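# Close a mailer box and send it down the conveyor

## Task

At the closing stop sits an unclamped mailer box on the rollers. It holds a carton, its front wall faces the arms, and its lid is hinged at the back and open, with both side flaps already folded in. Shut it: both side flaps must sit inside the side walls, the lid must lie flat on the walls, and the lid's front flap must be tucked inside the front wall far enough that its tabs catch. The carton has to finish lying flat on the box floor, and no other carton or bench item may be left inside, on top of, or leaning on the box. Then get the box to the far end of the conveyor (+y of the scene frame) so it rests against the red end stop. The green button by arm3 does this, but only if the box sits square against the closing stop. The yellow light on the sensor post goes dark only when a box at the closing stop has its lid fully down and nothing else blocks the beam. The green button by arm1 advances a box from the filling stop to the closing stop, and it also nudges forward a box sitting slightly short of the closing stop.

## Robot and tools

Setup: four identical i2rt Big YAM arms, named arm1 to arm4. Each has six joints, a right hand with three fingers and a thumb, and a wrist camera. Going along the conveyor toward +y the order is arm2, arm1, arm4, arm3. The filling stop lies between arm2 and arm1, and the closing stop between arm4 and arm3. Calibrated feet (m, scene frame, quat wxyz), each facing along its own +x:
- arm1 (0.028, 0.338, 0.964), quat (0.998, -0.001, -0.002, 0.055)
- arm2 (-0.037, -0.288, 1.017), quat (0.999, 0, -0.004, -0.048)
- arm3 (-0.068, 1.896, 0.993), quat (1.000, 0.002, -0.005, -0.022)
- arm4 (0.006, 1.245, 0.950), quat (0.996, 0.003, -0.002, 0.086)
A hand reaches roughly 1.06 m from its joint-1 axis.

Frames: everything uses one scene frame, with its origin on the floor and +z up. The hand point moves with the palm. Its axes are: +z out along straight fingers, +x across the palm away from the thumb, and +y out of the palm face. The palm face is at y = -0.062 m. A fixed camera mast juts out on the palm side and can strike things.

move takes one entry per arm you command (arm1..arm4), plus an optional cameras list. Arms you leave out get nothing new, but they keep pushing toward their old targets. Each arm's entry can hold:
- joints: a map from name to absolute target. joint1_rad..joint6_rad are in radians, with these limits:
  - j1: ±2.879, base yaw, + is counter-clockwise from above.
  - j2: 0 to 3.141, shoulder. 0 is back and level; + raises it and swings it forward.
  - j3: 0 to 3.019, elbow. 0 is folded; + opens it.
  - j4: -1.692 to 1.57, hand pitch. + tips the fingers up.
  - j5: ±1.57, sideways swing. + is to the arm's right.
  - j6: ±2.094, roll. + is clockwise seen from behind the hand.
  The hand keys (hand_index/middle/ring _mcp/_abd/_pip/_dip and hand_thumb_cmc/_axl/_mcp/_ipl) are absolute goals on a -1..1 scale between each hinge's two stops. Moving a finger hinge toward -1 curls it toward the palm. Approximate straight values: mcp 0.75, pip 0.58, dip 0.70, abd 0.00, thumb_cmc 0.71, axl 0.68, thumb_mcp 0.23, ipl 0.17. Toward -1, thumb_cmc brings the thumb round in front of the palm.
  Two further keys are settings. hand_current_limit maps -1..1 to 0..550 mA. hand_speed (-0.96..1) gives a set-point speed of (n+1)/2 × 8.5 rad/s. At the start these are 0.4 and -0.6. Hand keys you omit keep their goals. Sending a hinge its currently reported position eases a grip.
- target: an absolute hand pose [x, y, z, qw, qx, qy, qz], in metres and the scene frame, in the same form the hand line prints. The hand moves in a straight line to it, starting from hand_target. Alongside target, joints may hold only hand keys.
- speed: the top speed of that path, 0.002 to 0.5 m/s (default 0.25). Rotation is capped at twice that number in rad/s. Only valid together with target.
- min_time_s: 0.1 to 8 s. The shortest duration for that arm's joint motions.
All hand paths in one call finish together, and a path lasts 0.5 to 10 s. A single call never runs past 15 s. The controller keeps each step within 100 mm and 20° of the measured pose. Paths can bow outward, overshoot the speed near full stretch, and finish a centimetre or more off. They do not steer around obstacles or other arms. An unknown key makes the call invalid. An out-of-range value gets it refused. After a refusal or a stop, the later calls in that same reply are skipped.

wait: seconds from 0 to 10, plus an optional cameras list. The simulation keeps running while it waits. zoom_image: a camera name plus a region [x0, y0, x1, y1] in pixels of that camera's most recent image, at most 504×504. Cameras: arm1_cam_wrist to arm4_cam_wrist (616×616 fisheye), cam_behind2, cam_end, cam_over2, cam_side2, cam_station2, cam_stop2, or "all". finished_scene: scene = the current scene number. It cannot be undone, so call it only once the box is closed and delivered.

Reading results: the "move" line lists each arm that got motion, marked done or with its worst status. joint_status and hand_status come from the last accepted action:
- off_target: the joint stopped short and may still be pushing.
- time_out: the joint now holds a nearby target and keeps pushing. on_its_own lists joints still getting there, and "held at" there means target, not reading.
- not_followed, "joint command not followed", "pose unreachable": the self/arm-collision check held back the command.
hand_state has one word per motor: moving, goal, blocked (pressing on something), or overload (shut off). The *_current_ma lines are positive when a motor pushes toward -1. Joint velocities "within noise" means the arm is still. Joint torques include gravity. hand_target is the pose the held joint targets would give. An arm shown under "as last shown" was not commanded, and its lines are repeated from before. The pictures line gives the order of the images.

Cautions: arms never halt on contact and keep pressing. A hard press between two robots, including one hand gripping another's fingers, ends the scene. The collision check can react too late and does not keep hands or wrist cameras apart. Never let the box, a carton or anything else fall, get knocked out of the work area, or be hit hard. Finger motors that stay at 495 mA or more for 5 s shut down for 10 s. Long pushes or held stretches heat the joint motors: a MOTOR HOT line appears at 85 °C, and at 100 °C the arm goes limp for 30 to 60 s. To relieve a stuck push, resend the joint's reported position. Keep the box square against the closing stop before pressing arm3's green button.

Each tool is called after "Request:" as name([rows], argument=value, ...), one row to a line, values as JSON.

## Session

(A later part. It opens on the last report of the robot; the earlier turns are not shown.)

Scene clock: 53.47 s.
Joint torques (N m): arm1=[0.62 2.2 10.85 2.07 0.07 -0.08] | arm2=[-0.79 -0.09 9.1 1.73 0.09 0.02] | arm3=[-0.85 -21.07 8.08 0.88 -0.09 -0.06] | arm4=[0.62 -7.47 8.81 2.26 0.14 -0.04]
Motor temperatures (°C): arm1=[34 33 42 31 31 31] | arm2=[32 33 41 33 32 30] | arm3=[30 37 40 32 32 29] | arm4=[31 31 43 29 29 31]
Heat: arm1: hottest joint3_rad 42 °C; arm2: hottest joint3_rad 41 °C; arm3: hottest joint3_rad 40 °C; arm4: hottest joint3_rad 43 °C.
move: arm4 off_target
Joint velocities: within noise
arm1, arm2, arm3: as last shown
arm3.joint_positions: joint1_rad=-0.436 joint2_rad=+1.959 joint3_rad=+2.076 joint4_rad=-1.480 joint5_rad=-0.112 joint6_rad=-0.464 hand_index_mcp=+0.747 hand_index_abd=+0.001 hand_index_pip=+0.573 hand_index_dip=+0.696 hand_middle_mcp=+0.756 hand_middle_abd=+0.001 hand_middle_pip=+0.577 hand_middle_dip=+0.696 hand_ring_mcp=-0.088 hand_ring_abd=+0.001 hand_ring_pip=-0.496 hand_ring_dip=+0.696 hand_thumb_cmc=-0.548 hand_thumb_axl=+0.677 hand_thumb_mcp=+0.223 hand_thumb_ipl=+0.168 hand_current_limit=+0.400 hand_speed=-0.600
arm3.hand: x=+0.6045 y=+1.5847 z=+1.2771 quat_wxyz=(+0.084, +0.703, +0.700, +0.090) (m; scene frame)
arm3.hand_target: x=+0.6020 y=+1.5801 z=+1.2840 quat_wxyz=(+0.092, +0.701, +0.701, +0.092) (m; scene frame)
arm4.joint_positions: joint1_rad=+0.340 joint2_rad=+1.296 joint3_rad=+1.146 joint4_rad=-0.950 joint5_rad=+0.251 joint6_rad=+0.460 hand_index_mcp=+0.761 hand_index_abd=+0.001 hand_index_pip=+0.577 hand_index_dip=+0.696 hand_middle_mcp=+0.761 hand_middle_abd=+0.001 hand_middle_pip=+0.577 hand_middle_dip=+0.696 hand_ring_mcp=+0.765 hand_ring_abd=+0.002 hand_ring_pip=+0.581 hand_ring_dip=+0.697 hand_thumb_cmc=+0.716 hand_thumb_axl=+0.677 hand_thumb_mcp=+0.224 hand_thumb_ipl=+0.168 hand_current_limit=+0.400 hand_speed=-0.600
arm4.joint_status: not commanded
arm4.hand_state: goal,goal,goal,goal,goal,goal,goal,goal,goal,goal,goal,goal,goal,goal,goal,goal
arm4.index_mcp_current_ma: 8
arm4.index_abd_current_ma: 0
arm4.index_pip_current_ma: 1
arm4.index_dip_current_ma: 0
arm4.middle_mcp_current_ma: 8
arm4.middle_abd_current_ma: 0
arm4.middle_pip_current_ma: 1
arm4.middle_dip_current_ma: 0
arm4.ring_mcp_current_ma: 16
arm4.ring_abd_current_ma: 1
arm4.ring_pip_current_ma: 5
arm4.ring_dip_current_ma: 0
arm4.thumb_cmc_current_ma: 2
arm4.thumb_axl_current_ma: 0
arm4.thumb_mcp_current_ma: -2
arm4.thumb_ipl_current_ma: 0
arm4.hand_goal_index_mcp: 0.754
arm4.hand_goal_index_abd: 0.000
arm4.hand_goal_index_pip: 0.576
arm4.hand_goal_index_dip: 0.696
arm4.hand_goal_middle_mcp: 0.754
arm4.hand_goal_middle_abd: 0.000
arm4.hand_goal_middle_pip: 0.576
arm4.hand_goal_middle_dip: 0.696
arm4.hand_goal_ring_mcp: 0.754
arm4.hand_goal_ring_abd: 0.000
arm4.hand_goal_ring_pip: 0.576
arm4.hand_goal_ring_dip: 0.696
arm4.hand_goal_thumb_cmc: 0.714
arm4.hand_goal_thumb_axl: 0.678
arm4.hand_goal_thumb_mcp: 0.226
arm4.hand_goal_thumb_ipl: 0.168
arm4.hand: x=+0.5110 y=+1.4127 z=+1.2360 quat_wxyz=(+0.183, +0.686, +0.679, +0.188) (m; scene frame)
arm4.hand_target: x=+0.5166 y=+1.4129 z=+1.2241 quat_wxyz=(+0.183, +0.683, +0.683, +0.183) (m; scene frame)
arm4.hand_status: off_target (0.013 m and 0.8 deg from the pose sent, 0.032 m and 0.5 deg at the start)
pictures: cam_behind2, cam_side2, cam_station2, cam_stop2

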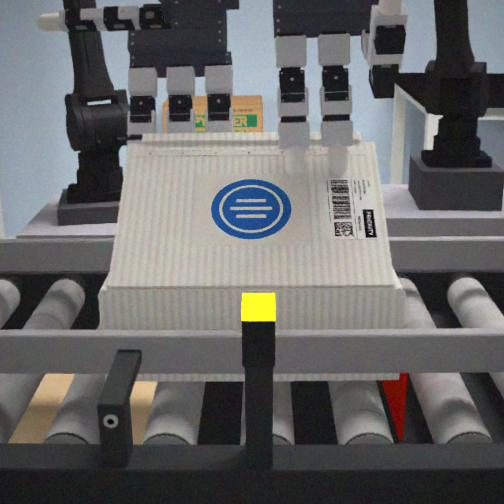

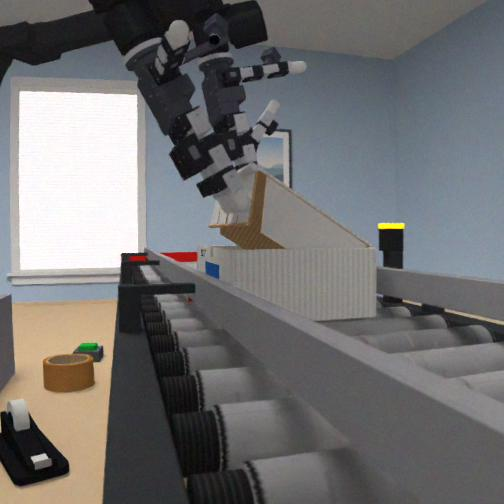

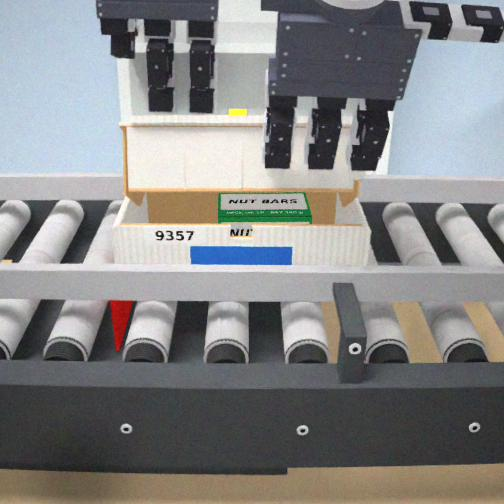

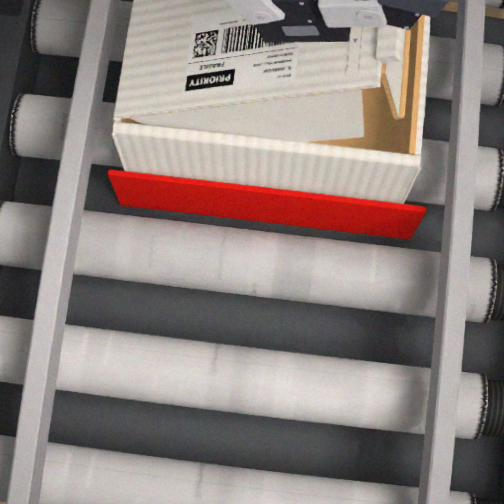

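Request:
move(arm4={"target": [0.514, 1.413, 1.206, 0.183, 0.683, 0.683, 0.183], "speed": 0.08}, arm3={"target": [0.592, 1.580, 1.269, 0.0923, 0.7011, 0.7011, 0.0923], "speed": 0.08}, cameras=["cam_side2", "cam_stop2"])

Request:
zoom_image(camera="cam_side2", region=[180, 150, 300, 280])

Request:
zoom_image(camera="cam_stop2", region=[240, 0, 504, 240])

Scene clock: 59.83 s.
Joint torques (N m): arm1=[0.56 2.2 10.86 2.07 0.06 -0.08] | arm2=[-0.79 -0.15 9.1 1.73 0.09 0.02] | arm3=[-0.91 -20.78 7.8 0.79 -0.09 -0.06] | arm4=[0.91 -7.77 8.28 2.4 0.27 0.02]
Motor temperatures (°C): arm1=[34 33 42 31 31 31] | arm2=[32 33 41 33 32 30] | arm3=[30 37 40 32 32 29] | arm4=[31 31 43 29 29 31]
Heat: arm1: hottest joint3_rad 42 °C; arm2: hottest joint3_rad 41 °C; arm3: hottest joint3_rad 40 °C; arm4: hottest joint3_rad 43 °C.
move: arm3 done; arm4 off_target
Joint velocities: within noise
arm1, arm2: as last shown
arm3.joint_positions: joint1_rad=-0.442 joint2_rad=+1.927 joint3_rad=+1.991 joint4_rad=-1.421 joint5_rad=-0.114 joint6_rad=-0.472 hand_index_mcp=+0.744 hand_index_abd=+0.001 hand_index_pip=+0.571 hand_index_dip=+0.695 hand_middle_mcp=+0.751 hand_middle_abd=+0.001 hand_middle_pip=+0.575 hand_middle_dip=+0.696 hand_ring_mcp=-0.088 hand_ring_abd=+0.001 hand_ring_pip=-0.496 hand_ring_dip=+0.696 hand_thumb_cmc=-0.548 hand_thumb_axl=+0.677 hand_thumb_mcp=+0.223 hand_thumb_ipl=+0.168 hand_current_limit=+0.400 hand_speed=-0.600
arm3.joint_status: not commanded
arm3.hand_state: goal,goal,goal,goal,goal,goal,goal,goal,goal,goal,goal,goal,goal,goal,goal,goal
arm3.index_mcp_current_ma: -11
arm3.index_abd_current_ma: 0
arm3.index_pip_current_ma: -4
arm3.index_dip_current_ma: 0
arm3.middle_mcp_current_ma: -2
arm3.middle_abd_current_ma: 0
arm3.middle_pip_current_ma: -1
arm3.middle_dip_current_ma: 0
arm3.ring_mcp_current_ma: 14
arm3.ring_abd_current_ma: 0
arm3.ring_pip_current_ma: 2
arm3.ring_dip_current_ma: 0
arm3.thumb_cmc_current_ma: 1
arm3.thumb_axl_current_ma: 0
arm3.thumb_mcp_current_ma: -2
arm3.thumb_ipl_current_ma: 0
arm3.hand_goal_index_mcp: 0.754
arm3.hand_goal_index_abd: 0.000
arm3.hand_goal_index_pip: 0.576
arm3.hand_goal_index_dip: 0.696
arm3.hand_goal_middle_mcp: 0.754
arm3.hand_goal_middle_abd: 0.000
arm3.hand_goal_middle_pip: 0.576
arm3.hand_goal_middle_dip: 0.696
arm3.hand_goal_ring_mcp: -0.100
arm3.hand_goal_ring_abd: 0.000
arm3.hand_goal_ring_pip: -0.500
arm3.hand_goal_ring_dip: 0.696
arm3.hand_goal_thumb_cmc: -0.550
arm3.hand_goal_thumb_axl: 0.678
arm3.hand_goal_thumb_mcp: 0.226
arm3.hand_goal_thumb_ipl: 0.168
arm3.hand: x=+0.5963 y=+1.5848 z=+1.2641 quat_wxyz=(+0.087, +0.702, +0.701, +0.091) (m; scene frame)
arm3.hand_target: x=+0.5921 y=+1.5801 z=+1.2691 quat_wxyz=(+0.092, +0.701, +0.701, +0.092) (m; scene frame)
arm3.hand_status: done (0.008 m and 0.7 deg from the pose sent, 0.016 m and 1.1 deg at the start)
arm4.joint_positions: joint1_rad=+0.340 joint2_rad=+1.303 joint3_rad=+1.107 joint4_rad=-0.907 joint5_rad=+0.249 joint6_rad=+0.460 hand_index_mcp=+0.761 hand_index_abd=+0.001 hand_index_pip=+0.577 hand_index_dip=+0.696 hand_middle_mcp=+0.762 hand_middle_abd=+0.000 hand_middle_pip=+0.578 hand_middle_dip=+0.696 hand_ring_mcp=+0.766 hand_ring_abd=+0.002 hand_ring_pip=+0.581 hand_ring_dip=+0.697 hand_thumb_cmc=+0.716 hand_thumb_axl=+0.677 hand_thumb_mcp=+0.224 hand_thumb_ipl=+0.168 hand_current_limit=+0.400 hand_speed=-0.600
arm4.joint_status: not commanded
arm4.hand_state: goal,goal,goal,goal,goal,goal,goal,goal,goal,goal,goal,goal,goal,goal,goal,goal
arm4.index_mcp_current_ma: 8
arm4.index_abd_current_ma: 0
arm4.index_pip_current_ma: 1
arm4.index_dip_current_ma: 0
arm4.middle_mcp_current_ma: 10
arm4.middle_abd_current_ma: 0
arm4.middle_pip_current_ma: 1
arm4.middle_dip_current_ma: 0
arm4.ring_mcp_current_ma: 18
arm4.ring_abd_current_ma: 1
arm4.ring_pip_current_ma: 5
arm4.ring_dip_current_ma: 0
arm4.thumb_cmc_current_ma: 2
arm4.thumb_axl_current_ma: 0
arm4.thumb_mcp_current_ma: -2
arm4.thumb_ipl_current_ma: 0
arm4.hand_goal_index_mcp: 0.754
arm4.hand_goal_index_abd: 0.000
arm4.hand_goal_index_pip: 0.576
arm4.hand_goal_index_dip: 0.696
arm4.hand_goal_middle_mcp: 0.754
arm4.hand_goal_middle_abd: 0.000
arm4.hand_goal_middle_pip: 0.576
arm4.hand_goal_middle_dip: 0.696
arm4.hand_goal_ring_mcp: 0.754
arm4.hand_goal_ring_abd: 0.000
arm4.hand_goal_ring_pip: 0.576
arm4.hand_goal_ring_dip: 0.696
arm4.hand_goal_thumb_cmc: 0.714
arm4.hand_goal_thumb_axl: 0.678
arm4.hand_goal_thumb_mcp: 0.226
arm4.hand_goal_thumb_ipl: 0.168
arm4.hand: x=+0.5103 y=+1.4126 z=+1.2188 quat_wxyz=(+0.182, +0.686, +0.679, +0.188) (m; scene frame)
arm4.hand_target: x=+0.5136 y=+1.4128 z=+1.2060 quat_wxyz=(+0.183, +0.683, +0.683, +0.183) (m; scene frame)
arm4.hand_status: off_target (0.013 m and 0.7 deg from the pose sent, 0.030 m and 0.8 deg at the start)
pictures: cam_side2, cam_stop2

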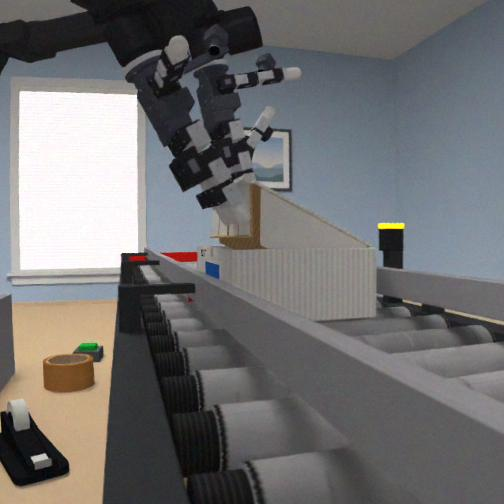

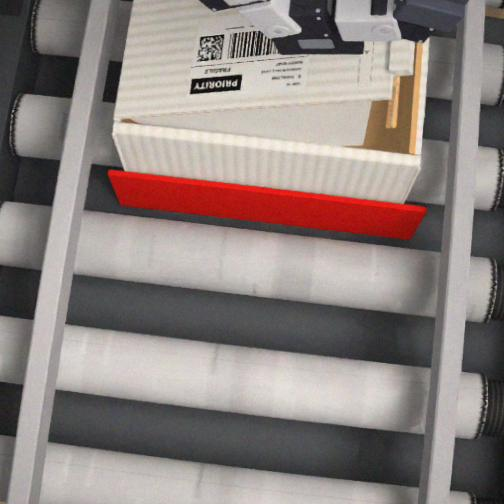

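Scaled by 3.877.

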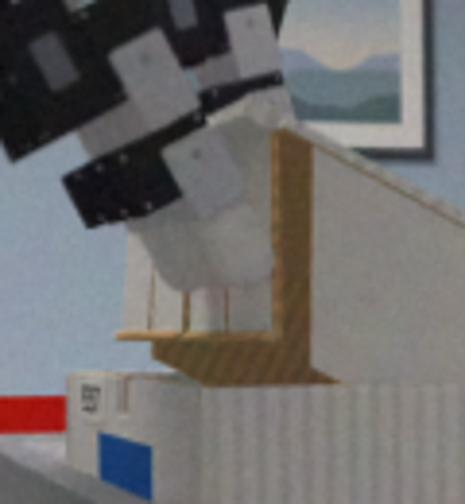

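Scaled by 1.909.

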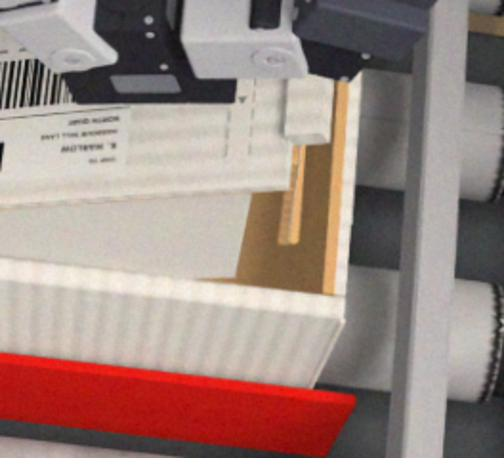

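Request:
move(arm4={"target": [0.506, 1.413, 1.192, 0.183, 0.683, 0.683, 0.183], "speed": 0.08}, arm3={"target": [0.583, 1.580, 1.253, 0.0923, 0.7011, 0.7011, 0.0923], "speed": 0.08}, cameras=["cam_side2", "cam_stop2", "cam_station2"])

Request:
zoom_image(camera="cam_side2", region=[180, 150, 300, 280])

Request:
zoom_image(camera="cam_stop2", region=[240, 0, 504, 240])

Scene clock: 66.00 s.
Joint torques (N m): arm1=[0.56 2.32 10.86 2.06 0.06 -0.08] | arm2=[-0.79 -0.09 9.1 1.73 0.09 0.02] | arm3=[-0.97 -20.13 7.72 0.72 -0.07 -0.05] | arm4=[1.38 -8.23 8.18 2.33 0.43 0.11]
Motor temperatures (°C): arm1=[34 33 42 31 31 31] | arm2=[32 33 41 33 32 30] | arm3=[30 37 40 32 32 29] | arm4=[31 31 43 29 29 31]
Heat: arm1: hottest joint3_rad 42 °C; arm2: hottest joint3_rad 41 °C; arm3: hottest joint3_rad 40 °C; arm4: hottest joint3_rad 43 °C.
move: arm3 done; arm4 done
Joint velocities: within noise
arm1.joint_positions: joint1_rad=-0.181 joint2_rad=+0.627 joint3_rad=+1.426 joint4_rad=-1.213 joint5_rad=-0.028 joint6_rad=+1.164 hand_index_mcp=+0.754 hand_index_abd=+0.001 hand_index_pip=+0.577 hand_index_dip=+0.696 hand_middle_mcp=+0.754 hand_middle_abd=+0.001 hand_middle_pip=+0.577 hand_middle_dip=+0.696 hand_ring_mcp=+0.754 hand_ring_abd=+0.001 hand_ring_pip=+0.577 hand_ring_dip=+0.696 hand_thumb_cmc=+0.714 hand_thumb_axl=+0.677 hand_thumb_mcp=+0.226 hand_thumb_ipl=+0.168 hand_current_limit=+0.400 hand_speed=-0.600
arm1.joint_status: not commanded
arm1.hand_state: goal,goal,goal,goal,goal,goal,goal,goal,goal,goal,goal,goal,goal,goal,goal,goal
arm1.index_mcp_current_ma: 0
arm1.index_abd_current_ma: 0
arm1.index_pip_current_ma: 0
arm1.index_dip_current_ma: 0
arm1.middle_mcp_current_ma: 0
arm1.middle_abd_current_ma: 0
arm1.middle_pip_current_ma: 0
arm1.middle_dip_current_ma: 0
arm1.ring_mcp_current_ma: 0
arm1.ring_abd_current_ma: 0
arm1.ring_pip_current_ma: 0
arm1.ring_dip_current_ma: 0
arm1.thumb_cmc_current_ma: 0
arm1.thumb_axl_current_ma: 0
arm1.thumb_mcp_current_ma: 0
arm1.thumb_ipl_current_ma: 0
arm1.hand_goal_index_mcp: 0.754
arm1.hand_goal_index_abd: 0.000
arm1.hand_goal_index_pip: 0.576
arm1.hand_goal_index_dip: 0.696
arm1.hand_goal_middle_mcp: 0.754
arm1.hand_goal_middle_abd: 0.000
arm1.hand_goal_middle_pip: 0.576
arm1.hand_goal_middle_dip: 0.696
arm1.hand_goal_ring_mcp: 0.754
arm1.hand_goal_ring_abd: 0.000
arm1.hand_goal_ring_pip: 0.576
arm1.hand_goal_ring_dip: 0.696
arm1.hand_goal_thumb_cmc: 0.714
arm1.hand_goal_thumb_axl: 0.678
arm1.hand_goal_thumb_mcp: 0.226
arm1.hand_goal_thumb_ipl: 0.168
arm1.hand: x=+0.2748 y=+0.2392 z=+1.5577 quat_wxyz=(+0.119, +0.823, +0.148, +0.535) (m; scene frame)
arm1.hand_target: x=+0.2712 y=+0.2395 z=+1.5692 quat_wxyz=(+0.122, +0.816, +0.146, +0.546) (m; scene frame)
arm1.hand_status: not commanded
arm2.joint_positions: joint1_rad=-0.101 joint2_rad=+0.641 joint3_rad=+1.451 joint4_rad=-1.212 joint5_rad=-0.001 joint6_rad=+1.076 hand_index_mcp=+0.755 hand_index_abd=+0.001 hand_index_pip=+0.577 hand_index_dip=+0.696 hand_middle_mcp=+0.755 hand_middle_abd=+0.001 hand_middle_pip=+0.577 hand_middle_dip=+0.696 hand_ring_mcp=+0.755 hand_ring_abd=+0.001 hand_ring_pip=+0.577 hand_ring_dip=+0.696 hand_thumb_cmc=+0.715 hand_thumb_axl=+0.677 hand_thumb_mcp=+0.226 hand_thumb_ipl=+0.168 hand_current_limit=+0.400 hand_speed=-0.600
arm2.joint_status: not commanded
arm2.hand_state: goal,goal,goal,goal,goal,goal,goal,goal,goal,goal,goal,goal,goal,goal,goal,overload
arm2.index_mcp_current_ma: 0
arm2.index_abd_current_ma: 0
arm2.index_pip_current_ma: 0
arm2.index_dip_current_ma: 0
arm2.middle_mcp_current_ma: 0
arm2.middle_abd_current_ma: 0
arm2.middle_pip_current_ma: 0
arm2.middle_dip_current_ma: 0
arm2.ring_mcp_current_ma: 0
arm2.ring_abd_current_ma: 0
arm2.ring_pip_current_ma: 0
arm2.ring_dip_current_ma: 0
arm2.thumb_cmc_current_ma: 0
arm2.thumb_axl_current_ma: 0
arm2.thumb_mcp_current_ma: 0
arm2.thumb_ipl_current_ma: 0
arm2.hand_goal_index_mcp: 0.754
arm2.hand_goal_index_abd: 0.000
arm2.hand_goal_index_pip: 0.576
arm2.hand_goal_index_dip: 0.696
arm2.hand_goal_middle_mcp: 0.754
arm2.hand_goal_middle_abd: 0.000
arm2.hand_goal_middle_pip: 0.576
arm2.hand_goal_middle_dip: 0.696
arm2.hand_goal_ring_mcp: 0.754
arm2.hand_goal_ring_abd: 0.000
arm2.hand_goal_ring_pip: 0.576
arm2.hand_goal_ring_dip: 0.696
arm2.hand_goal_thumb_cmc: 0.714
arm2.hand_goal_thumb_axl: 0.678
arm2.hand_goal_thumb_mcp: 0.226
arm2.hand_goal_thumb_ipl: 0.168
arm2.hand: x=+0.1940 y=-0.4223 z=+1.6286 quat_wxyz=(+0.188, +0.822, +0.124, +0.522) (m; scene frame)
arm2.hand_target: x=+0.1900 y=-0.4215 z=+1.6416 quat_wxyz=(+0.192, +0.814, +0.122, +0.534) (m; scene frame)
arm2.hand_status: not commanded
arm3.joint_positions: joint1_rad=-0.449 joint2_rad=+1.899 joint3_rad=+1.912 joint4_rad=-1.364 joint5_rad=-0.116 joint6_rad=-0.480 hand_index_mcp=+0.740 hand_index_abd=+0.001 hand_index_pip=+0.568 hand_index_dip=+0.693 hand_middle_mcp=+0.748 hand_middle_abd=+0.001 hand_middle_pip=+0.572 hand_middle_dip=+0.695 hand_ring_mcp=-0.088 hand_ring_abd=+0.001 hand_ring_pip=-0.496 hand_ring_dip=+0.696 hand_thumb_cmc=-0.548 hand_thumb_axl=+0.677 hand_thumb_mcp=+0.223 hand_thumb_ipl=+0.168 hand_current_limit=+0.400 hand_speed=-0.600
arm3.joint_status: not commanded
arm3.hand_state: goal,goal,goal,goal,goal,goal,goal,goal,goal,goal,goal,goal,goal,goal,goal,goal
arm3.index_mcp_current_ma: -18
arm3.index_abd_current_ma: 0
arm3.index_pip_current_ma: -8
arm3.index_dip_current_ma: -2
arm3.middle_mcp_current_ma: -5
arm3.middle_abd_current_ma: 0
arm3.middle_pip_current_ma: -3
arm3.middle_dip_current_ma: 0
arm3.ring_mcp_current_ma: 14
arm3.ring_abd_current_ma: 0
arm3.ring_pip_current_ma: 2
arm3.ring_dip_current_ma: 0
arm3.thumb_cmc_current_ma: 1
arm3.thumb_axl_current_ma: 0
arm3.thumb_mcp_current_ma: -2
arm3.thumb_ipl_current_ma: 0
arm3.hand_goal_index_mcp: 0.754
arm3.hand_goal_index_abd: 0.000
arm3.hand_goal_index_pip: 0.576
arm3.hand_goal_index_dip: 0.696
arm3.hand_goal_middle_mcp: 0.754
arm3.hand_goal_middle_abd: 0.000
arm3.hand_goal_middle_pip: 0.576
arm3.hand_goal_middle_dip: 0.696
arm3.hand_goal_ring_mcp: -0.100
arm3.hand_goal_ring_abd: 0.000
arm3.hand_goal_ring_pip: -0.500
arm3.hand_goal_ring_dip: 0.696
arm3.hand_goal_thumb_cmc: -0.550
arm3.hand_goal_thumb_axl: 0.678
arm3.hand_goal_thumb_mcp: 0.226
arm3.hand_goal_thumb_ipl: 0.168
arm3.hand: x=+0.5884 y=+1.5849 z=+1.2502 quat_wxyz=(+0.089, +0.701, +0.701, +0.093) (m; scene frame)
arm3.hand_target: x=+0.5831 y=+1.5801 z=+1.2530 quat_wxyz=(+0.092, +0.701, +0.701, +0.092) (m; scene frame)
arm3.hand_status: done (0.008 m and 0.3 deg from the pose sent, 0.018 m and 0.7 deg at the start)
arm4.joint_positions: joint1_rad=+0.343 joint2_rad=+1.303 joint3_rad=+1.062 joint4_rad=-0.871 joint5_rad=+0.249 joint6_rad=+0.460 hand_index_mcp=+0.761 hand_index_abd=+0.001 hand_index_pip=+0.577 hand_index_dip=+0.696 hand_middle_mcp=+0.763 hand_middle_abd=-0.001 hand_middle_pip=+0.579 hand_middle_dip=+0.696 hand_ring_mcp=+0.766 hand_ring_abd=-0.003 hand_ring_pip=+0.581 hand_ring_dip=+0.697 hand_thumb_cmc=+0.716 hand_thumb_axl=+0.677 hand_thumb_mcp=+0.224 hand_thumb_ipl=+0.168 hand_current_limit=+0.400 hand_speed=-0.600
arm4.joint_status: not commanded
arm4.hand_state: goal,goal,goal,goal,goal,goal,goal,goal,goal,goal,goal,goal,goal,goal,goal,goal
arm4.index_mcp_current_ma: 8
arm4.index_abd_current_ma: 0
arm4.index_pip_current_ma: 1
arm4.index_dip_current_ma: 0
arm4.middle_mcp_current_ma: 12
arm4.middle_abd_current_ma: -1
arm4.middle_pip_current_ma: 2
arm4.middle_dip_current_ma: 0
arm4.ring_mcp_current_ma: 18
arm4.ring_abd_current_ma: -2
arm4.ring_pip_current_ma: 5
arm4.ring_dip_current_ma: 0
arm4.thumb_cmc_current_ma: 2
arm4.thumb_axl_current_ma: 0
arm4.thumb_mcp_current_ma: -2
arm4.thumb_ipl_current_ma: 0
arm4.hand_goal_index_mcp: 0.754
arm4.hand_goal_index_abd: 0.000
arm4.hand_goal_index_pip: 0.576
arm4.hand_goal_index_dip: 0.696
arm4.hand_goal_middle_mcp: 0.754
arm4.hand_goal_middle_abd: 0.000
arm4.hand_goal_middle_pip: 0.576
arm4.hand_goal_middle_dip: 0.696
arm4.hand_goal_ring_mcp: 0.754
arm4.hand_goal_ring_abd: 0.000
arm4.hand_goal_ring_pip: 0.576
arm4.hand_goal_ring_dip: 0.696
arm4.hand_goal_thumb_cmc: 0.714
arm4.hand_goal_thumb_axl: 0.678
arm4.hand_goal_thumb_mcp: 0.226
arm4.hand_goal_thumb_ipl: 0.168
arm4.hand: x=+0.5052 y=+1.4118 z=+1.2004 quat_wxyz=(+0.181, +0.685, +0.682, +0.184) (m; scene frame)
arm4.hand_target: x=+0.5058 y=+1.4130 z=+1.1920 quat_wxyz=(+0.183, +0.683, +0.683, +0.183) (m; scene frame)
arm4.hand_status: done (0.009 m and 0.4 deg from the pose sent, 0.027 m and 0.8 deg at the start)
pictures: cam_side2, cam_station2, cam_stop2

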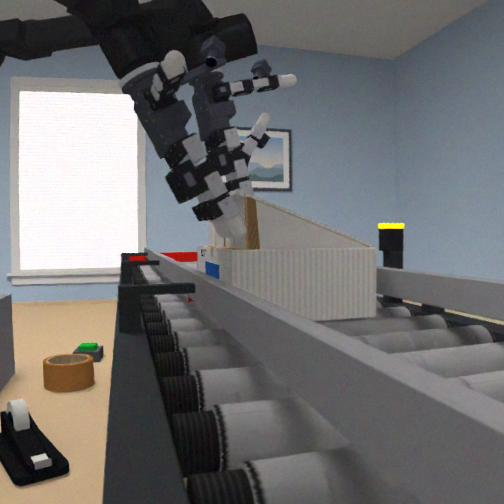

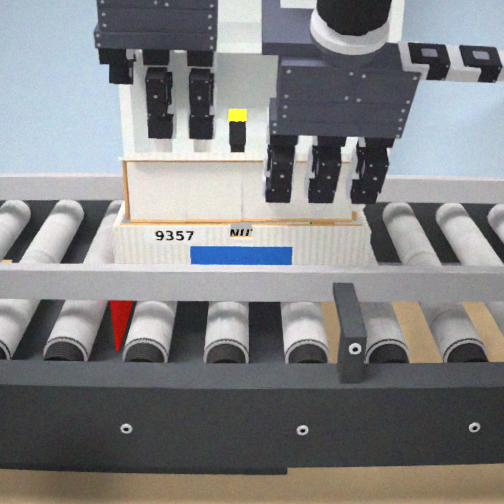

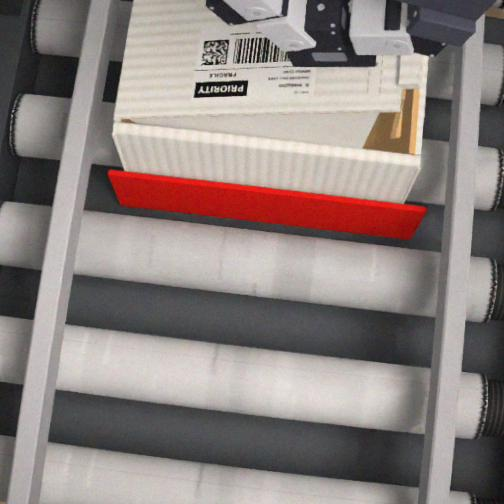

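Scaled by 3.877.

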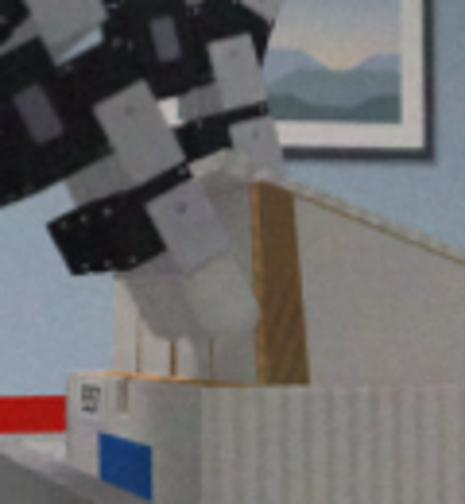

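Scaled by 1.909.

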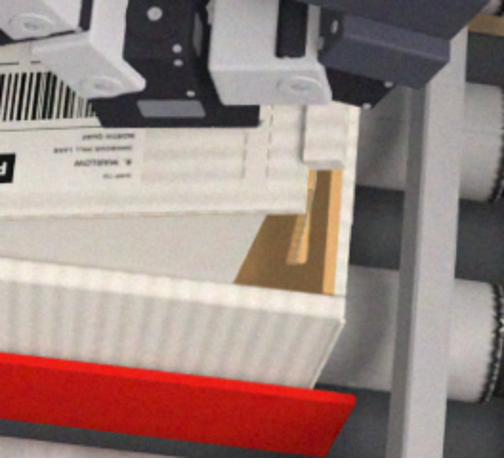

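Request:
move(arm4={"target": [0.503, 1.413, 1.183, 0.183, 0.683, 0.683, 0.183], "speed": 0.08}, arm3={"target": [0.576, 1.580, 1.238, 0.0923, 0.7011, 0.7011, 0.0923], "speed": 0.08}, cameras=["cam_side2", "cam_stop2", "cam_station2"])

Request:
zoom_image(camera="cam_side2", region=[180, 150, 300, 280])

Request:
zoom_image(camera="cam_stop2", region=[240, 0, 504, 240])

Scene clock: 71.90 s.
Joint torques (N m): arm1=[0.62 2.26 10.86 2.06 0.06 -0.08] | arm2=[-0.79 -0.03 9.1 1.72 0.09 0.02] | arm3=[-0.97 -19.43 7.43 0.59 -0.04 -0.05] | arm4=[1.49 -8.18 8.28 2.37 0.49 0.14]
Motor temperatures (°C): arm1=[34 33 43 31 31 31] | arm2=[32 33 42 33 32 30] | arm3=[30 38 40 32 32 29] | arm4=[31 31 44 29 29 31]
Heat: arm1: hottest joint3_rad 43 °C; arm2: hottest joint3_rad 42 °C; arm3: hottest joint3_rad 40 °C; arm4: hottest joint3_rad 44 °C.
move: arm3 done; arm4 done
Joint velocities: within noise
arm1, arm2: as last shown
arm3.joint_positions: joint1_rad=-0.455 joint2_rad=+1.877 joint3_rad=+1.851 joint4_rad=-1.314 joint5_rad=-0.118 joint6_rad=-0.486 hand_index_mcp=+0.736 hand_index_abd=+0.001 hand_index_pip=+0.565 hand_index_dip=+0.691 hand_middle_mcp=+0.744 hand_middle_abd=+0.001 hand_middle_pip=+0.569 hand_middle_dip=+0.694 hand_ring_mcp=-0.088 hand_ring_abd=+0.001 hand_ring_pip=-0.496 hand_ring_dip=+0.696 hand_thumb_cmc=-0.548 hand_thumb_axl=+0.677 hand_thumb_mcp=+0.223 hand_thumb_ipl=+0.168 hand_current_limit=+0.400 hand_speed=-0.600
arm3.joint_status: not commanded
arm3.hand_state: goal,goal,goal,goal,goal,goal,goal,goal,goal,goal,goal,goal,goal,goal,goal,goal
arm3.index_mcp_current_ma: -26
arm3.index_abd_current_ma: 0
arm3.index_pip_current_ma: -12
arm3.index_dip_current_ma: -3
arm3.middle_mcp_current_ma: -11
arm3.middle_abd_current_ma: 0
arm3.middle_pip_current_ma: -6
arm3.middle_dip_current_ma: -1
arm3.ring_mcp_current_ma: 14
arm3.ring_abd_current_ma: 0
arm3.ring_pip_current_ma: 2
arm3.ring_dip_current_ma: 0
arm3.thumb_cmc_current_ma: 1
arm3.thumb_axl_current_ma: 0
arm3.thumb_mcp_current_ma: -2
arm3.thumb_ipl_current_ma: 0
arm3.hand_goal_index_mcp: 0.754
arm3.hand_goal_index_abd: 0.000
arm3.hand_goal_index_pip: 0.576
arm3.hand_goal_index_dip: 0.696
arm3.hand_goal_middle_mcp: 0.754
arm3.hand_goal_middle_abd: 0.000
arm3.hand_goal_middle_pip: 0.576
arm3.hand_goal_middle_dip: 0.696
arm3.hand_goal_ring_mcp: -0.100
arm3.hand_goal_ring_abd: 0.000
arm3.hand_goal_ring_pip: -0.500
arm3.hand_goal_ring_dip: 0.696
arm3.hand_goal_thumb_cmc: -0.550
arm3.hand_goal_thumb_axl: 0.678
arm3.hand_goal_thumb_mcp: 0.226
arm3.hand_goal_thumb_ipl: 0.168
arm3.hand: x=+0.5823 y=+1.5844 z=+1.2415 quat_wxyz=(+0.095, +0.700, +0.701, +0.095) (m; scene frame)
arm3.hand_target: x=+0.5760 y=+1.5800 z=+1.2382 quat_wxyz=(+0.092, +0.701, +0.701, +0.092) (m; scene frame)
arm3.hand_status: done (0.008 m and 0.4 deg from the pose sent, 0.018 m and 0.3 deg at the start)
arm4.joint_positions: joint1_rad=+0.346 joint2_rad=+1.303 joint3_rad=+1.035 joint4_rad=-0.849 joint5_rad=+0.249 joint6_rad=+0.460 hand_index_mcp=+0.761 hand_index_abd=+0.001 hand_index_pip=+0.577 hand_index_dip=+0.696 hand_middle_mcp=+0.763 hand_middle_abd=-0.001 hand_middle_pip=+0.579 hand_middle_dip=+0.696 hand_ring_mcp=+0.767 hand_ring_abd=-0.003 hand_ring_pip=+0.582 hand_ring_dip=+0.697 hand_thumb_cmc=+0.716 hand_thumb_axl=+0.677 hand_thumb_mcp=+0.224 hand_thumb_ipl=+0.168 hand_current_limit=+0.400 hand_speed=-0.600
arm4.joint_status: not commanded
arm4.hand_state: goal,goal,goal,goal,goal,goal,goal,goal,goal,goal,goal,goal,goal,goal,goal,goal
arm4.index_mcp_current_ma: 8
arm4.index_abd_current_ma: 0
arm4.index_pip_current_ma: 1
arm4.index_dip_current_ma: 0
arm4.middle_mcp_current_ma: 13
arm4.middle_abd_current_ma: -1
arm4.middle_pip_current_ma: 2
arm4.middle_dip_current_ma: 0
arm4.ring_mcp_current_ma: 19
arm4.ring_abd_current_ma: -2
arm4.ring_pip_current_ma: 6
arm4.ring_dip_current_ma: 1
arm4.thumb_cmc_current_ma: 2
arm4.thumb_axl_current_ma: 0
arm4.thumb_mcp_current_ma: -2
arm4.thumb_ipl_current_ma: 0
arm4.hand_goal_index_mcp: 0.754
arm4.hand_goal_index_abd: 0.000
arm4.hand_goal_index_pip: 0.576
arm4.hand_goal_index_dip: 0.696
arm4.hand_goal_middle_mcp: 0.754
arm4.hand_goal_middle_abd: 0.000
arm4.hand_goal_middle_pip: 0.576
arm4.hand_goal_middle_dip: 0.696
arm4.hand_goal_ring_mcp: 0.754
arm4.hand_goal_ring_abd: 0.000
arm4.hand_goal_ring_pip: 0.576
arm4.hand_goal_ring_dip: 0.696
arm4.hand_goal_thumb_cmc: 0.714
arm4.hand_goal_thumb_axl: 0.678
arm4.hand_goal_thumb_mcp: 0.226
arm4.hand_goal_thumb_ipl: 0.168
arm4.hand: x=+0.5018 y=+1.4115 z=+1.1897 quat_wxyz=(+0.180, +0.684, +0.683, +0.182) (m; scene frame)
arm4.hand_target: x=+0.5028 y=+1.4129 z=+1.1829 quat_wxyz=(+0.183, +0.683, +0.683, +0.183) (m; scene frame)
arm4.hand_status: done (0.007 m and 0.4 deg from the pose sent, 0.018 m and 0.4 deg at the start)
pictures: cam_side2, cam_station2, cam_stop2

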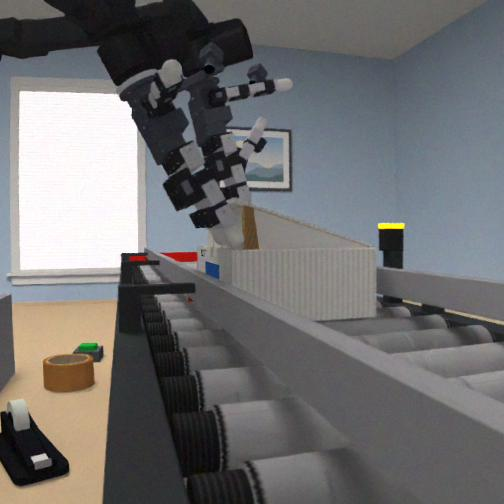

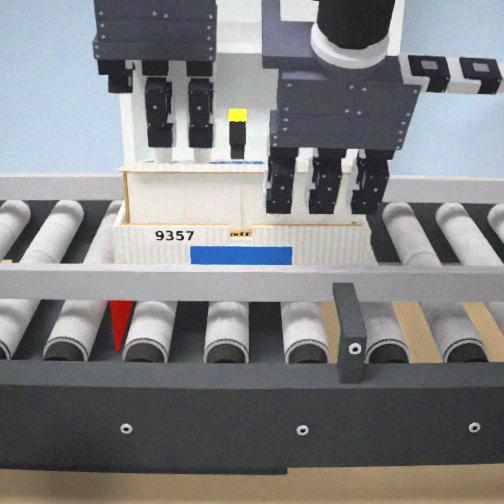

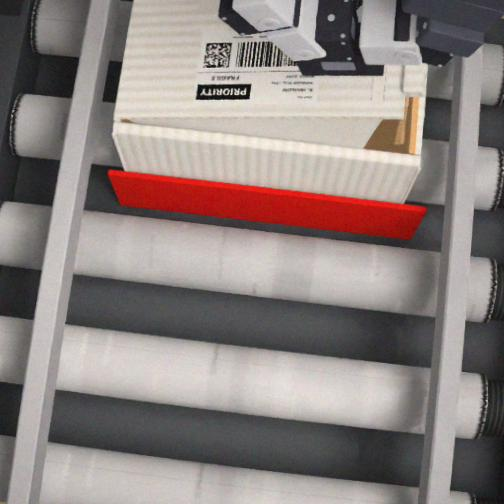

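Scaled by 3.877.

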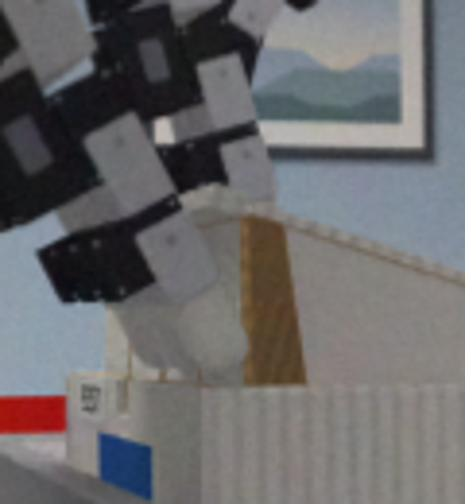

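Scaled by 1.909.

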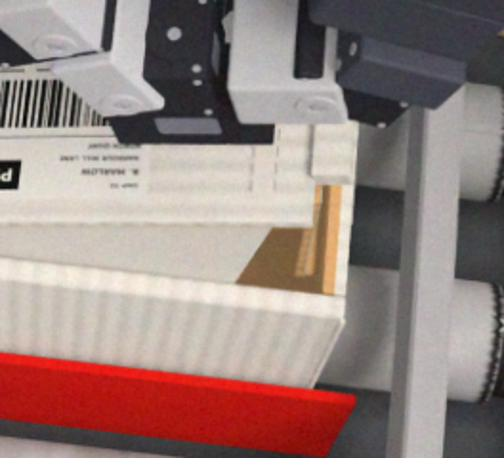

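Request:
move(arm3={"target": [0.571, 1.580, 1.226, 0.0923, 0.7011, 0.7011, 0.0923], "speed": 0.08}, arm4={"target": [0.500, 1.413, 1.185, 0.183, 0.683, 0.683, 0.183], "speed": 0.08}, cameras=["cam_side2", "cam_stop2"])

Request:
zoom_image(camera="cam_side2", region=[180, 150, 300, 280])

Request:
zoom_image(camera="cam_stop2", region=[240, 0, 504, 240])

Scene clock: 78.67 s.
Joint torques (N m): arm1=[0.5 2.26 10.85 2.06 0.06 -0.08] | arm2=[-0.79 -0.15 9.09 1.73 0.09 0.01] | arm3=[-1.03 -18.78 7.28 0.5 -0.01 -0.04] | arm4=[1.55 -8.76 8.38 2.13 0.52 0.18]
Motor temperatures (°C): arm1=[34 33 43 31 31 31] | arm2=[32 33 42 33 32 30] | arm3=[30 39 40 32 32 29] | arm4=[31 32 44 29 29 31]
Heat: arm1: hottest joint3_rad 43 °C; arm2: hottest joint3_rad 42 °C; arm3: hottest joint3_rad 40 °C; arm4: hottest joint3_rad 44 °C.
move: arm3 off_target; arm4 done
Joint velocities: within noise
arm1, arm2: as last shown
arm3.joint_positions: joint1_rad=-0.459 joint2_rad=+1.862 joint3_rad=+1.805 joint4_rad=-1.276 joint5_rad=-0.120 joint6_rad=-0.491 hand_index_mcp=+0.734 hand_index_abd=+0.001 hand_index_pip=+0.563 hand_index_dip=+0.690 hand_middle_mcp=+0.741 hand_middle_abd=+0.001 hand_middle_pip=+0.566 hand_middle_dip=+0.693 hand_ring_mcp=-0.088 hand_ring_abd=+0.001 hand_ring_pip=-0.496 hand_ring_dip=+0.696 hand_thumb_cmc=-0.548 hand_thumb_axl=+0.677 hand_thumb_mcp=+0.223 hand_thumb_ipl=+0.168 hand_current_limit=+0.400 hand_speed=-0.600
arm3.joint_status: not commanded
arm3.hand_state: blocked,goal,goal,goal,goal,goal,goal,goal,goal,goal,goal,goal,goal,goal,goal,goal
arm3.index_mcp_current_ma: -30
arm3.index_abd_current_ma: 0
arm3.index_pip_current_ma: -14
arm3.index_dip_current_ma: -4
arm3.middle_mcp_current_ma: -16
arm3.middle_abd_current_ma: 0
arm3.middle_pip_current_ma: -9
arm3.middle_dip_current_ma: -2
arm3.ring_mcp_current_ma: 14
arm3.ring_abd_current_ma: 0
arm3.ring_pip_current_ma: 2
arm3.ring_dip_current_ma: 0
arm3.thumb_cmc_current_ma: 1
arm3.thumb_axl_current_ma: 0
arm3.thumb_mcp_current_ma: -2
arm3.thumb_ipl_current_ma: 0
arm3.hand_goal_index_mcp: 0.754
arm3.hand_goal_index_abd: 0.000
arm3.hand_goal_index_pip: 0.576
arm3.hand_goal_index_dip: 0.696
arm3.hand_goal_middle_mcp: 0.754
arm3.hand_goal_middle_abd: 0.000
arm3.hand_goal_middle_pip: 0.576
arm3.hand_goal_middle_dip: 0.696
arm3.hand_goal_ring_mcp: -0.100
arm3.hand_goal_ring_abd: 0.000
arm3.hand_goal_ring_pip: -0.500
arm3.hand_goal_ring_dip: 0.696
arm3.hand_goal_thumb_cmc: -0.550
arm3.hand_goal_thumb_axl: 0.678
arm3.hand_goal_thumb_mcp: 0.226
arm3.hand_goal_thumb_ipl: 0.168
arm3.hand: x=+0.5781 y=+1.5842 z=+1.2339 quat_wxyz=(+0.099, +0.700, +0.701, +0.096) (m; scene frame)
arm3.hand_target: x=+0.5711 y=+1.5801 z=+1.2262 quat_wxyz=(+0.092, +0.701, +0.701, +0.092) (m; scene frame)
arm3.hand_status: off_target (0.011 m and 0.9 deg from the pose sent, 0.020 m and 0.4 deg at the start)
arm4.joint_positions: joint1_rad=+0.349 joint2_rad=+1.303 joint3_rad=+1.032 joint4_rad=-0.849 joint5_rad=+0.250 joint6_rad=+0.460 hand_index_mcp=+0.764 hand_index_abd=+0.001 hand_index_pip=+0.579 hand_index_dip=+0.696 hand_middle_mcp=+0.766 hand_middle_abd=-0.001 hand_middle_pip=+0.580 hand_middle_dip=+0.697 hand_ring_mcp=+0.769 hand_ring_abd=-0.002 hand_ring_pip=+0.583 hand_ring_dip=+0.698 hand_thumb_cmc=+0.716 hand_thumb_axl=+0.677 hand_thumb_mcp=+0.224 hand_thumb_ipl=+0.168 hand_current_limit=+0.400 hand_speed=-0.600
arm4.joint_status: not commanded
arm4.hand_state: goal,goal,goal,goal,goal,goal,goal,goal,goal,goal,goal,goal,goal,goal,goal,goal
arm4.index_mcp_current_ma: 13
arm4.index_abd_current_ma: 0
arm4.index_pip_current_ma: 2
arm4.index_dip_current_ma: 0
arm4.middle_mcp_current_ma: 17
arm4.middle_abd_current_ma: -1
arm4.middle_pip_current_ma: 4
arm4.middle_dip_current_ma: 0
arm4.ring_mcp_current_ma: 23
arm4.ring_abd_current_ma: -1
arm4.ring_pip_current_ma: 8
arm4.ring_dip_current_ma: 1
arm4.thumb_cmc_current_ma: 2
arm4.thumb_axl_current_ma: 0
arm4.thumb_mcp_current_ma: -2
arm4.thumb_ipl_current_ma: 0
arm4.hand_goal_index_mcp: 0.754
arm4.hand_goal_index_abd: 0.000
arm4.hand_goal_index_pip: 0.576
arm4.hand_goal_index_dip: 0.696
arm4.hand_goal_middle_mcp: 0.754
arm4.hand_goal_middle_abd: 0.000
arm4.hand_goal_middle_pip: 0.576
arm4.hand_goal_middle_dip: 0.696
arm4.hand_goal_ring_mcp: 0.754
arm4.hand_goal_ring_abd: 0.000
arm4.hand_goal_ring_pip: 0.576
arm4.hand_goal_ring_dip: 0.696
arm4.hand_goal_thumb_cmc: 0.714
arm4.hand_goal_thumb_axl: 0.678
arm4.hand_goal_thumb_mcp: 0.226
arm4.hand_goal_thumb_ipl: 0.168
arm4.hand: x=+0.5005 y=+1.4123 z=+1.1880 quat_wxyz=(+0.180, +0.683, +0.684, +0.180) (m; scene frame)
arm4.hand_target: x=+0.4999 y=+1.4130 z=+1.1849 quat_wxyz=(+0.183, +0.683, +0.683, +0.183) (m; scene frame)
arm4.hand_status: done (0.003 m and 0.5 deg from the pose sent, 0.005 m and 0.4 deg at the start)
pictures: cam_side2, cam_stop2

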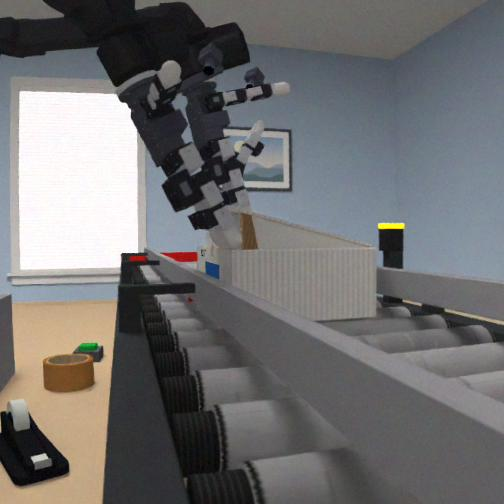

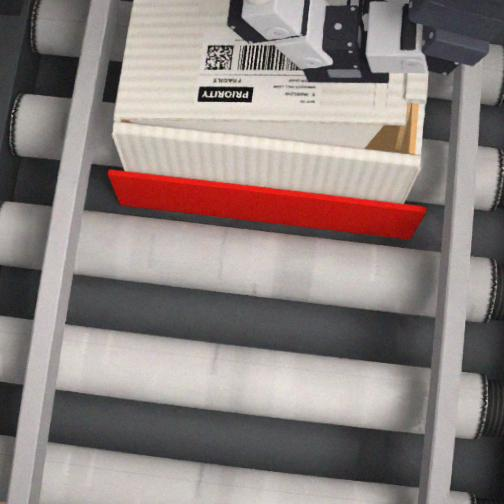

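Scaled by 3.877.

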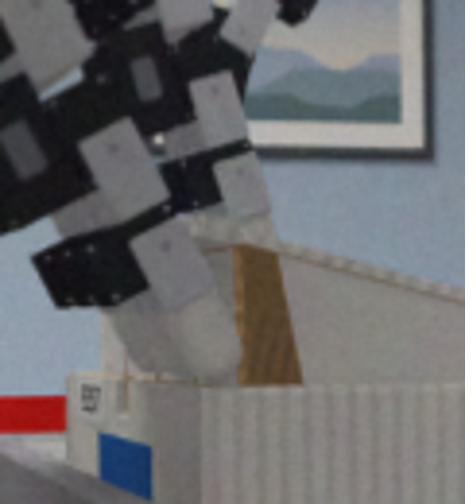

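Scaled by 1.909.

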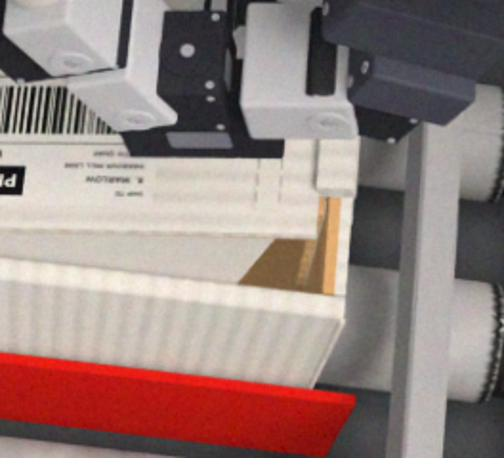

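Request:
move(arm4={"target": [0.465, 1.413, 1.225, 0.183, 0.683, 0.683, 0.183], "speed": 0.1}, cameras=["cam_side2", "cam_stop2", "cam_station2"])

Request:
zoom_image(camera="cam_side2", region=[180, 150, 300, 280])

Request:
zoom_image(camera="cam_station2", region=[90, 140, 400, 290])

Scene clock: 83.50 s.
Joint torques (N m): arm1=[0.5 2.26 10.88 2.04 0.06 -0.08] | arm2=[-0.79 -0.09 9.1 1.74 0.09 0.01] | arm3=[-0.97 -18.78 7.42 0.46 -0.01 -0.03] | arm4=[1.79 -7.24 9.98 1.05 0.43 0.33]
Motor temperatures (°C): arm1=[34 33 43 31 31 31] | arm2=[32 33 42 33 32 30] | arm3=[30 39 40 32 32 29] | arm4=[31 32 44 29 29 31]
Heat: arm1: hottest joint3_rad 43 °C; arm2: hottest joint3_rad 42 °C; arm3: hottest joint3_rad 40 °C; arm4: hottest joint3_rad 44 °C.
move: arm4 done
Joint velocities: within noise
arm1, arm2, arm3: as last shown
arm3.joint_positions: joint1_rad=-0.459 joint2_rad=+1.862 joint3_rad=+1.804 joint4_rad=-1.275 joint5_rad=-0.120 joint6_rad=-0.491 hand_index_mcp=+0.733 hand_index_abd=+0.002 hand_index_pip=+0.563 hand_index_dip=+0.690 hand_middle_mcp=+0.741 hand_middle_abd=+0.002 hand_middle_pip=+0.566 hand_middle_dip=+0.692 hand_ring_mcp=-0.088 hand_ring_abd=+0.001 hand_ring_pip=-0.496 hand_ring_dip=+0.696 hand_thumb_cmc=-0.548 hand_thumb_axl=+0.677 hand_thumb_mcp=+0.223 hand_thumb_ipl=+0.168 hand_current_limit=+0.400 hand_speed=-0.600
arm3.index_mcp_current_ma: -31
arm3.index_abd_current_ma: 1
arm3.index_pip_current_ma: -15
arm3.index_dip_current_ma: -5
arm3.middle_abd_current_ma: 1
arm3.middle_pip_current_ma: -10
arm3.hand: x=+0.5778 y=+1.5843 z=+1.2330 quat_wxyz=(+0.099, +0.700, +0.701, +0.096) (m; scene frame)
arm4.joint_positions: joint1_rad=+0.395 joint2_rad=+1.200 joint3_rad=+1.032 joint4_rad=-0.952 joint5_rad=+0.275 joint6_rad=+0.492 hand_index_mcp=+0.764 hand_index_abd=+0.001 hand_index_pip=+0.579 hand_index_dip=+0.696 hand_middle_mcp=+0.765 hand_middle_abd=-0.001 hand_middle_pip=+0.580 hand_middle_dip=+0.697 hand_ring_mcp=+0.764 hand_ring_abd=-0.002 hand_ring_pip=+0.581 hand_ring_dip=+0.698 hand_thumb_cmc=+0.716 hand_thumb_axl=+0.677 hand_thumb_mcp=+0.224 hand_thumb_ipl=+0.168 hand_current_limit=+0.400 hand_speed=-0.600
arm4.joint_status: not commanded
arm4.hand_state: goal,goal,goal,goal,goal,goal,goal,goal,goal,goal,goal,goal,goal,goal,goal,goal
arm4.index_mcp_current_ma: 14
arm4.index_abd_current_ma: 0
arm4.index_pip_current_ma: 3
arm4.index_dip_current_ma: 0
arm4.middle_mcp_current_ma: 15
arm4.middle_abd_current_ma: -1
arm4.middle_pip_current_ma: 4
arm4.middle_dip_current_ma: 0
arm4.ring_mcp_current_ma: 14
arm4.ring_abd_current_ma: -1
arm4.ring_pip_current_ma: 5
arm4.ring_dip_current_ma: 1
arm4.thumb_cmc_current_ma: 2
arm4.thumb_axl_current_ma: 0
arm4.thumb_mcp_current_ma: -2
arm4.thumb_ipl_current_ma: 0
arm4.hand_goal_index_mcp: 0.754
arm4.hand_goal_index_abd: 0.000
arm4.hand_goal_index_pip: 0.576
arm4.hand_goal_index_dip: 0.696
arm4.hand_goal_middle_mcp: 0.754
arm4.hand_goal_middle_abd: 0.000
arm4.hand_goal_middle_pip: 0.576
arm4.hand_goal_middle_dip: 0.696
arm4.hand_goal_ring_mcp: 0.754
arm4.hand_goal_ring_abd: 0.000
arm4.hand_goal_ring_pip: 0.576
arm4.hand_goal_ring_dip: 0.696
arm4.hand_goal_thumb_cmc: 0.714
arm4.hand_goal_thumb_axl: 0.678
arm4.hand_goal_thumb_mcp: 0.226
arm4.hand_goal_thumb_ipl: 0.168
arm4.hand: x=+0.4667 y=+1.4121 z=+1.2225 quat_wxyz=(+0.184, +0.679, +0.686, +0.184) (m; scene frame)
arm4.hand_target: x=+0.4650 y=+1.4130 z=+1.2249 quat_wxyz=(+0.183, +0.683, +0.683, +0.183) (m; scene frame)
arm4.hand_status: done (0.003 m and 0.6 deg from the pose sent, 0.051 m and 0.5 deg at the start)
pictures: cam_side2, cam_station2, cam_stop2

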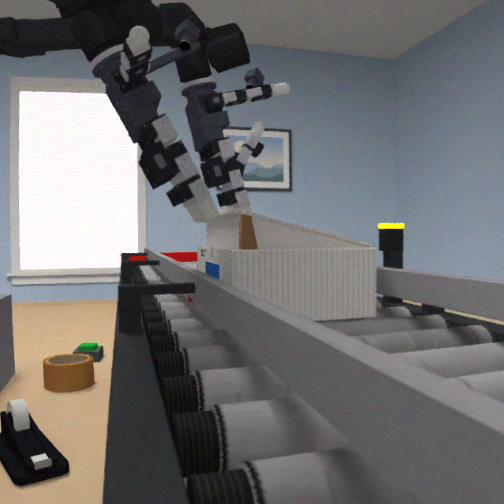

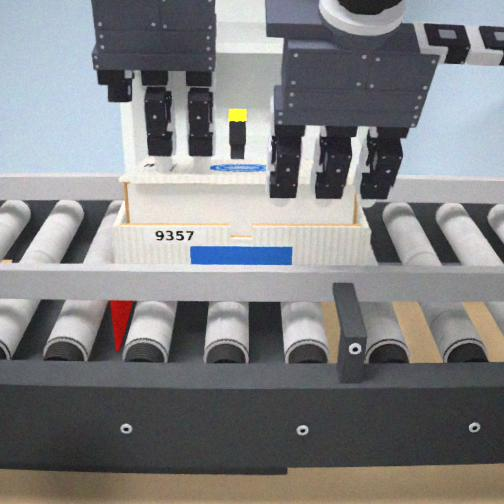

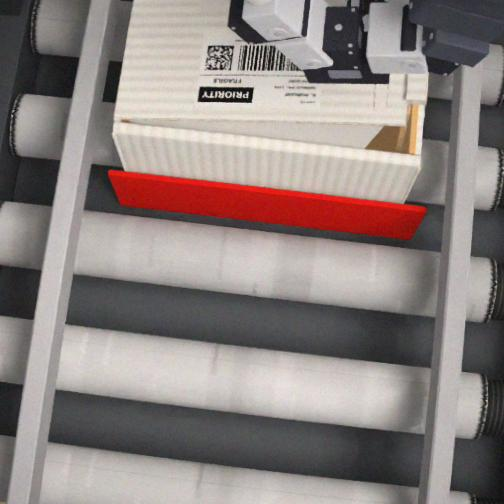

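Scaled by 3.877.

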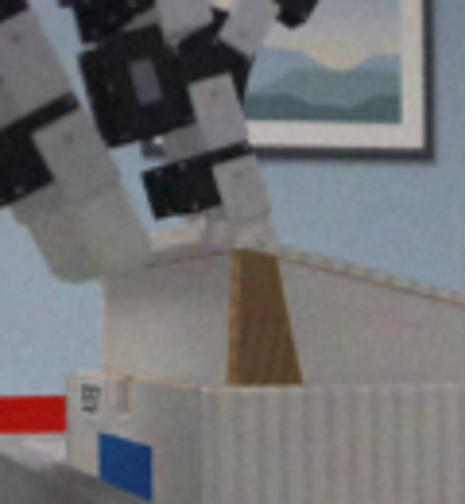

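Scaled by 1.626.

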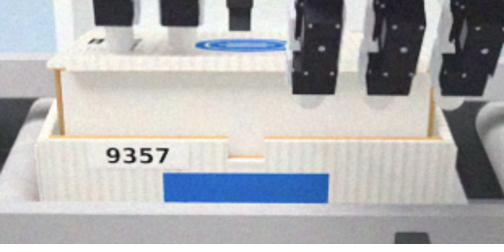

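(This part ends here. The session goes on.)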